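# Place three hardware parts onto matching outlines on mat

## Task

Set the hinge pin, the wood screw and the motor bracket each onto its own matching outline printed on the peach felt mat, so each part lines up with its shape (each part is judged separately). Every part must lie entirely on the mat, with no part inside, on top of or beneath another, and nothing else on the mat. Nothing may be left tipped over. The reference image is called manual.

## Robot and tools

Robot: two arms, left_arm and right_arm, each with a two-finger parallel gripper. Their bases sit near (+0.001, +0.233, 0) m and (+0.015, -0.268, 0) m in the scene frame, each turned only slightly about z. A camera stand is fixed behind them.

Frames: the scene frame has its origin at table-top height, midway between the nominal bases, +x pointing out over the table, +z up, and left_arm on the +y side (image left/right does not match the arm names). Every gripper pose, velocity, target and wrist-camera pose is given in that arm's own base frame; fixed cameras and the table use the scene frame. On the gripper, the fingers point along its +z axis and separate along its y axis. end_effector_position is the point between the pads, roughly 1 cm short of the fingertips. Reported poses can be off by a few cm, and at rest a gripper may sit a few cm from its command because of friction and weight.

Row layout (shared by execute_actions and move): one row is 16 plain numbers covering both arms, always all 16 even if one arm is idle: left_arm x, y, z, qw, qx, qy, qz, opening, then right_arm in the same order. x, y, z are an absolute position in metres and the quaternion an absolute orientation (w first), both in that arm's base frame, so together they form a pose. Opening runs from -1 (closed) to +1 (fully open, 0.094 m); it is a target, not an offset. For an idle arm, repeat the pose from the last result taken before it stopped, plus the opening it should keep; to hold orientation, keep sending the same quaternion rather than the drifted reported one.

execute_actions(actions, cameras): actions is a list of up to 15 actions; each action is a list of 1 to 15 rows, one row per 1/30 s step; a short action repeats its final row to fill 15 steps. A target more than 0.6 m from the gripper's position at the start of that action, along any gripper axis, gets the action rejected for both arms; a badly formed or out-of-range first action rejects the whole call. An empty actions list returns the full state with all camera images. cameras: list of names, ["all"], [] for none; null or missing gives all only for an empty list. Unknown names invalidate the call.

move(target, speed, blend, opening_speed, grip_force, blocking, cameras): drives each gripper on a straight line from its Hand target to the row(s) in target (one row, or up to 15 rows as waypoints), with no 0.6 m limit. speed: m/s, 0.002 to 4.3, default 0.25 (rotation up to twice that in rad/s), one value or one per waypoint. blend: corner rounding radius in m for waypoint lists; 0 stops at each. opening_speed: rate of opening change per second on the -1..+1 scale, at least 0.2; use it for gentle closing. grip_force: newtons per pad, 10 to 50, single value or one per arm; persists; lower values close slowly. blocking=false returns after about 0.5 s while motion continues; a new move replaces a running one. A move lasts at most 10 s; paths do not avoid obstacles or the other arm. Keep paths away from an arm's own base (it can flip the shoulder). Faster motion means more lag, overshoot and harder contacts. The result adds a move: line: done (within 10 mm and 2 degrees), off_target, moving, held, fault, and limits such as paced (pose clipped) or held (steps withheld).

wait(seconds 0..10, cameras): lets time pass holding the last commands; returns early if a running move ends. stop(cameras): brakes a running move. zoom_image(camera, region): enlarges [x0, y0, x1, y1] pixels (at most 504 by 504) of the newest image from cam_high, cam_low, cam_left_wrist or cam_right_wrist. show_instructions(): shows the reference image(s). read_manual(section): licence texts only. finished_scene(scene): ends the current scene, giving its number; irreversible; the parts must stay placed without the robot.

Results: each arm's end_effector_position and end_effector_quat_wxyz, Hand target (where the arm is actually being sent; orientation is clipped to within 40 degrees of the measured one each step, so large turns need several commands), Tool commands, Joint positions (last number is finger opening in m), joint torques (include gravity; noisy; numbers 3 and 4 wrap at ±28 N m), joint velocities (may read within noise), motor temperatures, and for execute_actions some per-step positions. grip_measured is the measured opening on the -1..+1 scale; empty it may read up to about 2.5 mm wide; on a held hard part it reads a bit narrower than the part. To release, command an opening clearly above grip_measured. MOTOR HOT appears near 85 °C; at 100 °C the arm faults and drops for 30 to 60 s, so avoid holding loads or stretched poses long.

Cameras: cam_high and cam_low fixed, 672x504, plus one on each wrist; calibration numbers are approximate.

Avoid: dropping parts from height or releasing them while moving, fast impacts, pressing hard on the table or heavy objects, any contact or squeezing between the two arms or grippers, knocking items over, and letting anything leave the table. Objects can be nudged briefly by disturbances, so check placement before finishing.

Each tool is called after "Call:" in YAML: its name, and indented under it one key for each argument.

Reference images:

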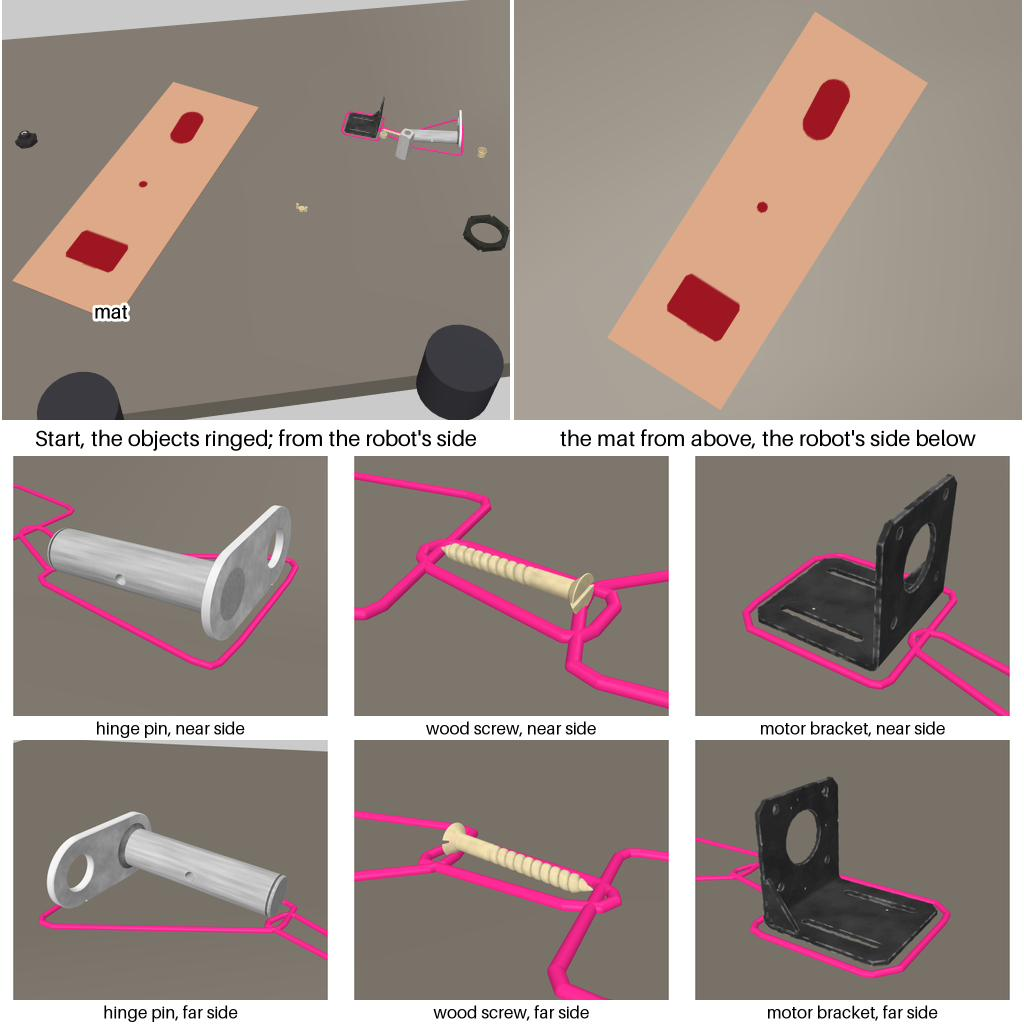

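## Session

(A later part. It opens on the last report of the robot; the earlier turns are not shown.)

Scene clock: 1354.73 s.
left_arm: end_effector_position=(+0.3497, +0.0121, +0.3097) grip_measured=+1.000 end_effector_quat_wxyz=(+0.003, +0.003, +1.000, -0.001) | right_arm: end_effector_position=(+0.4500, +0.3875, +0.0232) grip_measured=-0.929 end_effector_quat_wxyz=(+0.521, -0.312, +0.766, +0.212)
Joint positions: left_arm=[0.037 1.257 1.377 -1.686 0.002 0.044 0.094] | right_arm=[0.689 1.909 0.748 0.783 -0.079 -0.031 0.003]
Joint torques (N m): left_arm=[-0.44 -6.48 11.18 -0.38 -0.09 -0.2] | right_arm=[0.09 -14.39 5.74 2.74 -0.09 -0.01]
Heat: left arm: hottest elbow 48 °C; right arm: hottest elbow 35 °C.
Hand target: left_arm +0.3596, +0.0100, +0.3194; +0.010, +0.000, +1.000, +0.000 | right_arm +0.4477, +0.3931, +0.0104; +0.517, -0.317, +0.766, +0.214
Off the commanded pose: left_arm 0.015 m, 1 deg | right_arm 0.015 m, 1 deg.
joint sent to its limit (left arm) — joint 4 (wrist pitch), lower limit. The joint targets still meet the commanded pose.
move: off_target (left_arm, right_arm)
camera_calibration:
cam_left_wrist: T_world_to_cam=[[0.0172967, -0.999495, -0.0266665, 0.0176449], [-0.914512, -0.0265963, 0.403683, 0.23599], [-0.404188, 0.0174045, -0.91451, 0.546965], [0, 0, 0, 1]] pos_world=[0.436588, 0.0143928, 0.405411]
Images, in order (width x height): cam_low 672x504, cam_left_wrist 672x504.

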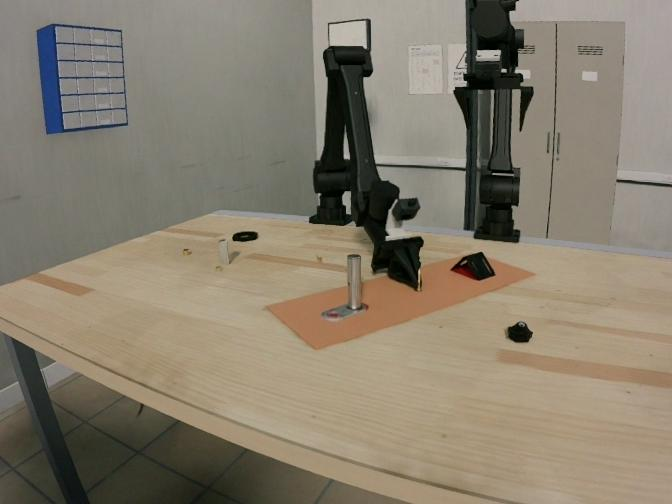

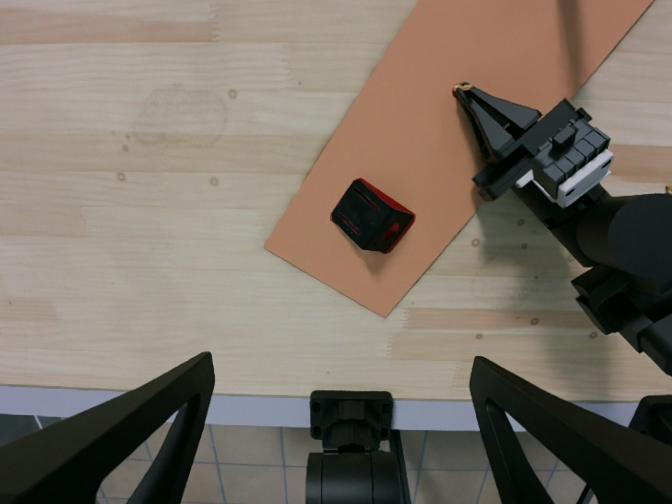

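Call:
move:
  target:
    - [0.36,0.01,0.32,0,0,1,0,1,0.439,0.388,0.019,0.5166,-0.3173,0.7659,0.214,-1]
    - [0.36,0.01,0.32,0,0,1,0,1,0.440,0.3885,0.010,0.5166,-0.3173,0.7659,0.214,-1]
  speed: 0.04
  cameras: ["cam_low","cam_left_wrist"]

Call:
zoom_image:
  camera: "cam_low"
  region: [390, 255, 440, 305]

Call:
zoom_image:
  camera: "cam_left_wrist"
  region: [435, 65, 495, 115]

Scene clock: 1363.43 s.
left_arm: end_effector_position=(+0.3497, +0.0121, +0.3097) grip_measured=+1.000 end_effector_quat_wxyz=(+0.003, +0.003, +1.000, -0.001) | right_arm: end_effector_position=(+0.4474, +0.3854, +0.0222) grip_measured=-0.929 end_effector_quat_wxyz=(+0.522, -0.312, +0.765, +0.212)
Joint positions: left_arm=[0.037 1.257 1.377 -1.686 0.002 0.044 0.094] | right_arm=[0.689 1.91 0.737 0.798 -0.079 -0.031 0.003]
Joint torques (N m): left_arm=[-0.15 -7.12 11.11 -0.25 -0.07 -0.22] | right_arm=[0.38 -15.09 4.31 2.77 0.03 0]
Heat: left arm: hottest elbow 48 °C; right arm: hottest elbow 35 °C.
Hand target: left_arm +0.3596, +0.0100, +0.3194; +0.010, +0.000, +1.000, +0.000 | right_arm +0.4399, +0.3882, +0.0102; +0.516, -0.317, +0.766, +0.214
Off the commanded pose: left_arm 0.015 m, 1 deg | right_arm 0.015 m, 1 deg.
joint sent to its limit (left arm) — joint 4 (wrist pitch), lower limit. The joint targets still meet the commanded pose.
move: off_target (left_arm, right_arm)
camera_calibration:
cam_left_wrist: T_world_to_cam=[[0.0172967, -0.999495, -0.0266665, 0.0176449], [-0.914512, -0.0265963, 0.403683, 0.23599], [-0.404188, 0.0174045, -0.91451, 0.546965], [0, 0, 0, 1]] pos_world=[0.436588, 0.0143928, 0.405411]
Images, in order (width x height): cam_low 672x504, cam_left_wrist 672x504.

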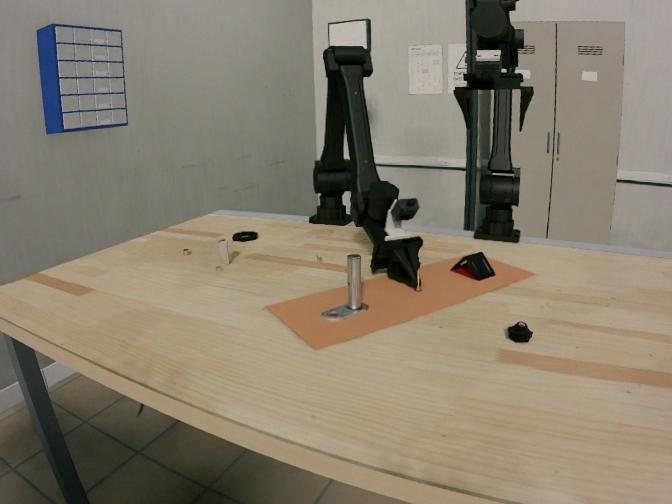

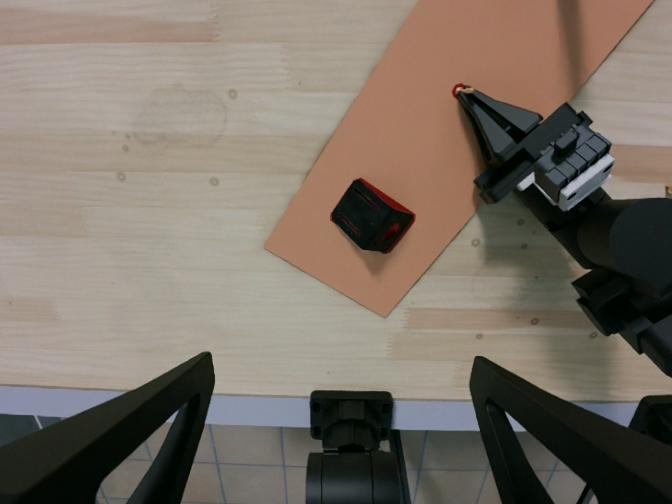

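Scaled by 10.080 from the camera's 672x504 image, which has a finer 960x720 frame.

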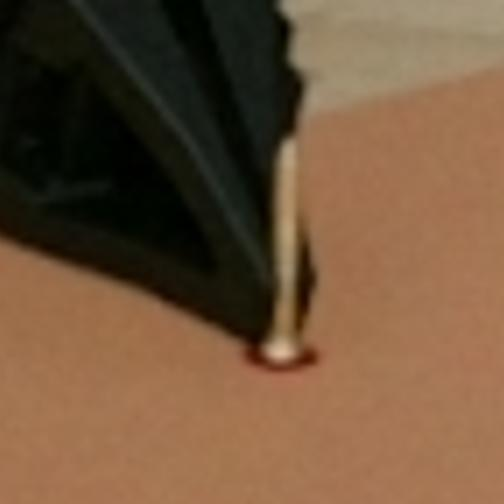

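Scaled by 8.400 from the camera's 672x504 image, which has a finer 960x720 frame.

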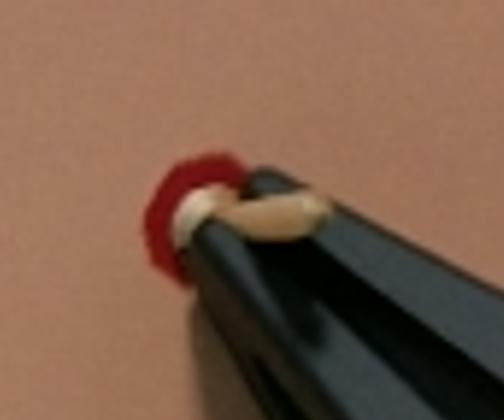

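Call:
move:
  target:
    - [0.36,0.01,0.32,0,0,1,0,1,0.4375,0.3865,0.002,0.5166,-0.3173,0.7659,0.214,-1]
  speed: 0.04
  cameras: ["cam_low","cam_left_wrist"]

Call:
zoom_image:
  camera: "cam_low"
  region: [390, 255, 440, 305]

Call:
zoom_image:
  camera: "cam_left_wrist"
  region: [435, 65, 495, 115]

Scene clock: 1374.67 s.
left_arm: end_effector_position=(+0.3497, +0.0121, +0.3097) grip_measured=+1.000 end_effector_quat_wxyz=(+0.003, +0.003, +1.000, -0.001) | right_arm: end_effector_position=(+0.4459, +0.3841, +0.0208) grip_measured=-0.929 end_effector_quat_wxyz=(+0.527, -0.311, +0.762, +0.214)
Joint positions: left_arm=[0.037 1.257 1.377 -1.686 0.002 0.044 0.094] | right_arm=[0.689 1.919 0.729 0.827 -0.079 -0.031 0.003]
Joint torques (N m): left_arm=[-0.67 -6.65 11.14 -0.34 -0.05 -0.19] | right_arm=[0.38 -14.21 4.15 2.78 0.04 0]
Heat: left arm: hottest elbow 48 °C; right arm: hottest shoulder 35 °C.
Hand target: left_arm +0.3596, +0.0100, +0.3194; +0.010, +0.000, +1.000, +0.000 | right_arm +0.4371, +0.3859, +0.0023; +0.516, -0.317, +0.766, +0.214
Off the commanded pose: left_arm 0.015 m, 1 deg | right_arm 0.021 m, 1 deg.
joint sent to its limit (left arm) — joint 4 (wrist pitch), lower limit. The joint targets still meet the commanded pose.
move: off_target (left_arm, right_arm)
camera_calibration:
cam_left_wrist: T_world_to_cam=[[0.0172967, -0.999495, -0.0266665, 0.0176449], [-0.914512, -0.0265963, 0.403683, 0.23599], [-0.404188, 0.0174045, -0.91451, 0.546965], [0, 0, 0, 1]] pos_world=[0.436588, 0.0143928, 0.405411]
Images, in order (width x height): cam_low 672x504, cam_left_wrist 672x504.

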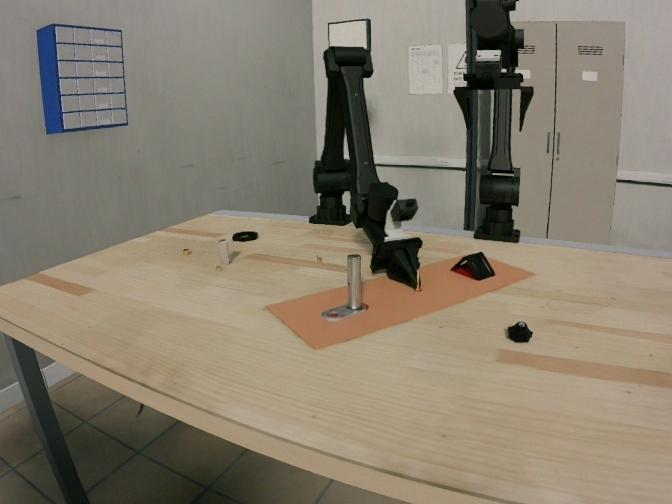

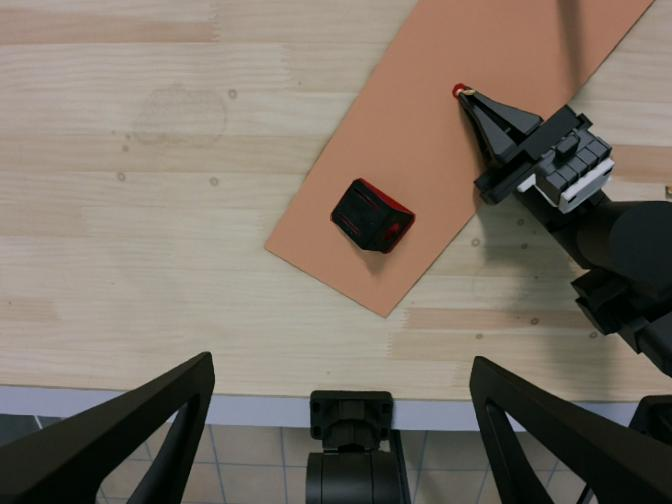

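Scaled by 10.080 from the camera's 672x504 image, which has a finer 960x720 frame.

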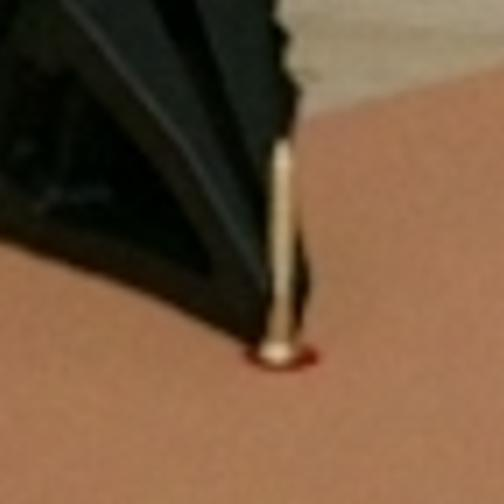

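Scaled by 8.400 from the camera's 672x504 image, which has a finer 960x720 frame.

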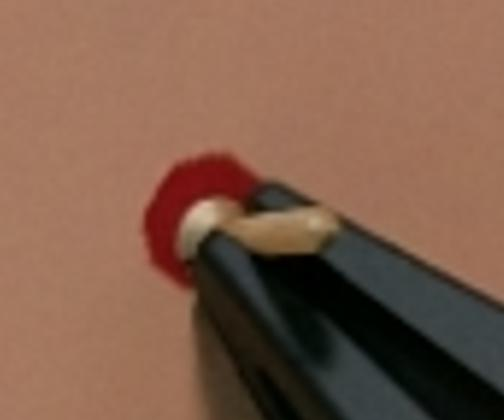

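Call:
move:
  target:
    - [0.36,0.01,0.32,0,0,1,0,1,0.4375,0.3865,0.002,0.5166,-0.3173,0.7659,0.214,-0.78]
  speed: 0.04
  opening_speed: 0.2
  cameras: ["cam_low","cam_left_wrist"]

Call:
zoom_image:
  camera: "cam_low"
  region: [390, 255, 440, 305]

Call:
zoom_image:
  camera: "cam_left_wrist"
  region: [435, 65, 495, 115]

Scene clock: 1386.17 s.
left_arm: end_effector_position=(+0.3497, +0.0121, +0.3097) grip_measured=+1.000 end_effector_quat_wxyz=(+0.003, +0.003, +1.000, -0.001) | right_arm: end_effector_position=(+0.4459, +0.3841, +0.0208) grip_measured=-0.784 end_effector_quat_wxyz=(+0.527, -0.311, +0.762, +0.214)
Joint positions: left_arm=[0.037 1.257 1.377 -1.686 0.002 0.044 0.094] | right_arm=[0.689 1.919 0.729 0.827 -0.079 -0.031 0.01]
Joint torques (N m): left_arm=[-0.73 -6.36 10.97 -0.39 -0.06 -0.26] | right_arm=[0.32 -14.21 4.15 2.78 0.03 0]
Heat: left arm: hottest elbow 48 °C; right arm: hottest elbow 35 °C.
Hand target: left_arm +0.3596, +0.0100, +0.3194; +0.010, +0.000, +1.000, +0.000 | right_arm +0.4371, +0.3859, +0.0023; +0.516, -0.317, +0.766, +0.214
Off the commanded pose: left_arm 0.015 m, 1 deg | right_arm 0.021 m, 1 deg.
joint sent to its limit (left arm) — joint 4 (wrist pitch), lower limit. The joint targets still meet the commanded pose.
move: off_target (left_arm, right_arm)
camera_calibration:
cam_left_wrist: T_world_to_cam=[[0.0172967, -0.999495, -0.0266665, 0.0176449], [-0.914512, -0.0265963, 0.403683, 0.23599], [-0.404188, 0.0174045, -0.91451, 0.546965], [0, 0, 0, 1]] pos_world=[0.436588, 0.0143928, 0.405411]
Images, in order (width x height): cam_low 672x504, cam_left_wrist 672x504.

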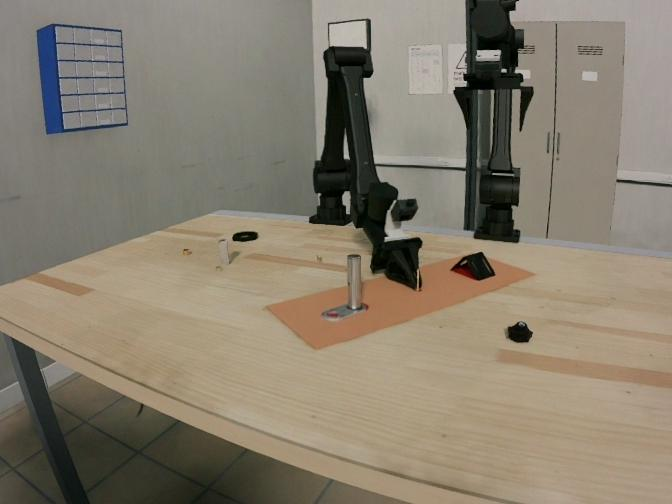

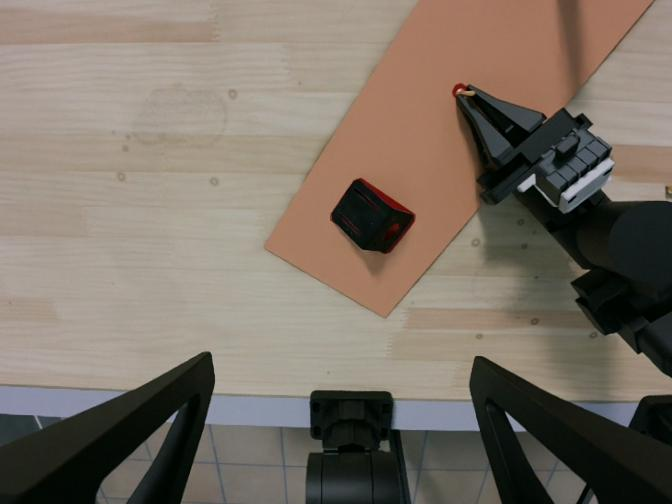

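Scaled by 10.080 from the camera's 672x504 image, which has a finer 960x720 frame.

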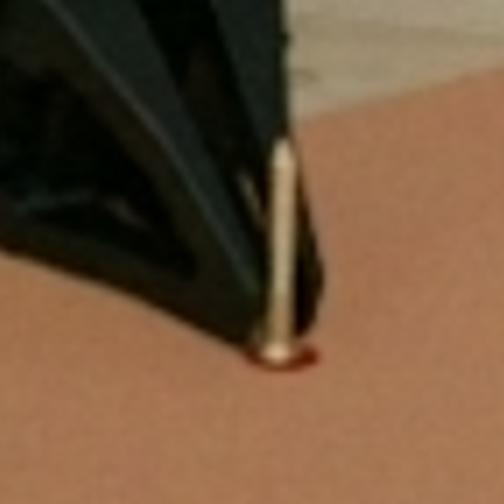

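Scaled by 8.400 from the camera's 672x504 image, which has a finer 960x720 frame.

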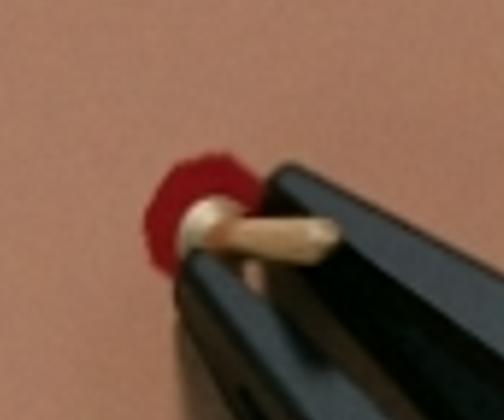

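Call:
move:
  target:
    - [0.36,0.01,0.32,0,0,1,0,1,0.4375,0.3865,0.004,0.5166,-0.3173,0.7659,0.214,-0.55]
    - [0.36,0.01,0.32,0,0,1,0,1,0.36,0.31,0.045,0.5166,-0.3173,0.7659,0.214,-0.55]
    - [0.3,0.05,0.3,0,0,1,0,1,0.3,0.2,0.15,0.5166,-0.3173,0.7659,0.214,-0.55]
  speed: [0.04,0.08,0.3]
  opening_speed: 0.3
  cameras: ["cam_low","cam_left_wrist"]

Call:
zoom_image:
  camera: "cam_low"
  region: [260, 220, 560, 350]

Call:
zoom_image:
  camera: "cam_left_wrist"
  region: [250, 0, 670, 380]

Scene clock: 1400.60 s.
left_arm: end_effector_position=(+0.3030, +0.0478, +0.2992) grip_measured=+1.000 end_effector_quat_wxyz=(-0.001, -0.003, +1.000, +0.000) | right_arm: end_effector_position=(+0.2888, +0.2004, +0.1316) grip_measured=-0.553 end_effector_quat_wxyz=(+0.501, -0.319, +0.774, +0.219)
Joint positions: left_arm=[0.158 1.146 1.26 -1.686 0 0.152 0.094] | right_arm=[0.451 0.852 0.215 0.201 -0.32 -0.126 0.021]
Joint torques (N m): left_arm=[1.03 -6.77 7.8 -0.32 0.02 0.05] | right_arm=[-1.85 -5.3 11.36 1.39 -0.17 -0.1]
Heat: left arm: hottest elbow 48 °C; right arm: hottest elbow 35 °C.
Hand target: left_arm +0.3000, +0.0499, +0.2999; +0.000, +0.000, +1.000, +0.000 | right_arm +0.2995, +0.1998, +0.1500; +0.517, -0.317, +0.766, +0.214
Off the commanded pose: left_arm 0.004 m, 0 deg | right_arm 0.022 m, 2 deg.
move: off_target (right_arm)
camera_calibration:
cam_left_wrist: T_world_to_cam=[[0.0304545, -0.999134, -0.0283498, 0.0503255], [-0.91159, -0.0393971, 0.409208, 0.1965], [-0.409971, 0.0133812, -0.912, 0.519077], [0, 0, 0, 1]] pos_world=[0.390402, 0.0510775, 0.394416]
Images, in order (width x height): cam_low 672x504, cam_left_wrist 672x504.

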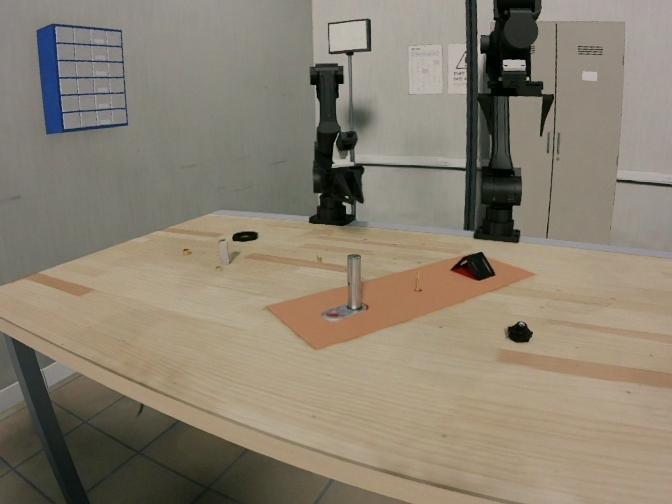

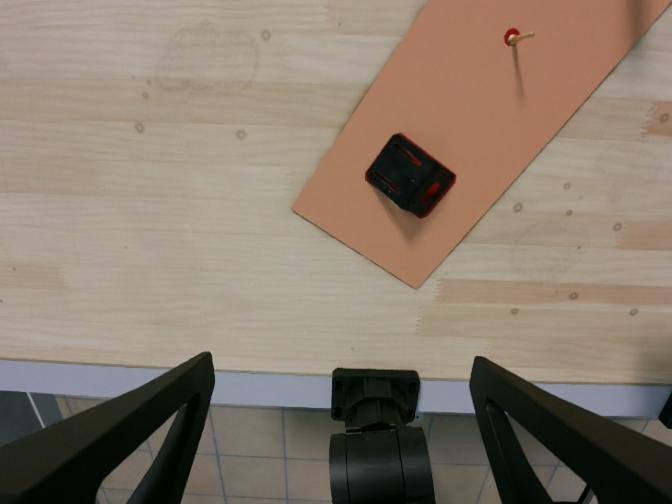

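Scaled by 1.680 from the camera's 672x504 image, which has a finer 960x720 frame.

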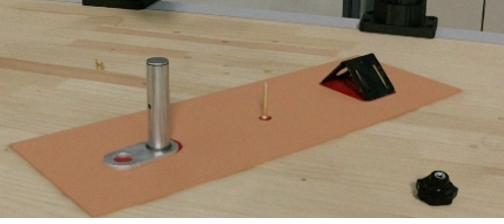

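Scaled by 1.200 from the camera's 672x504 image, which has a finer 960x720 frame.

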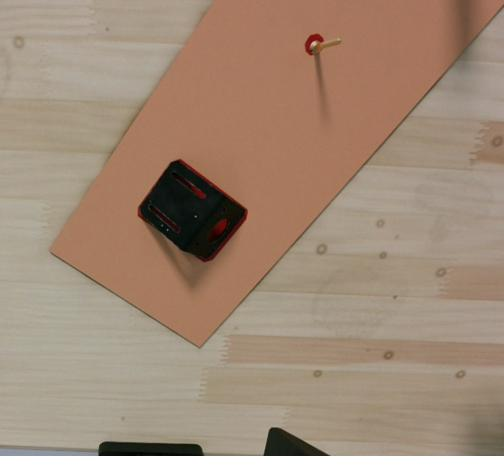

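Call:
finished_scene:
  scene: 1

The scene is finished: the task was done.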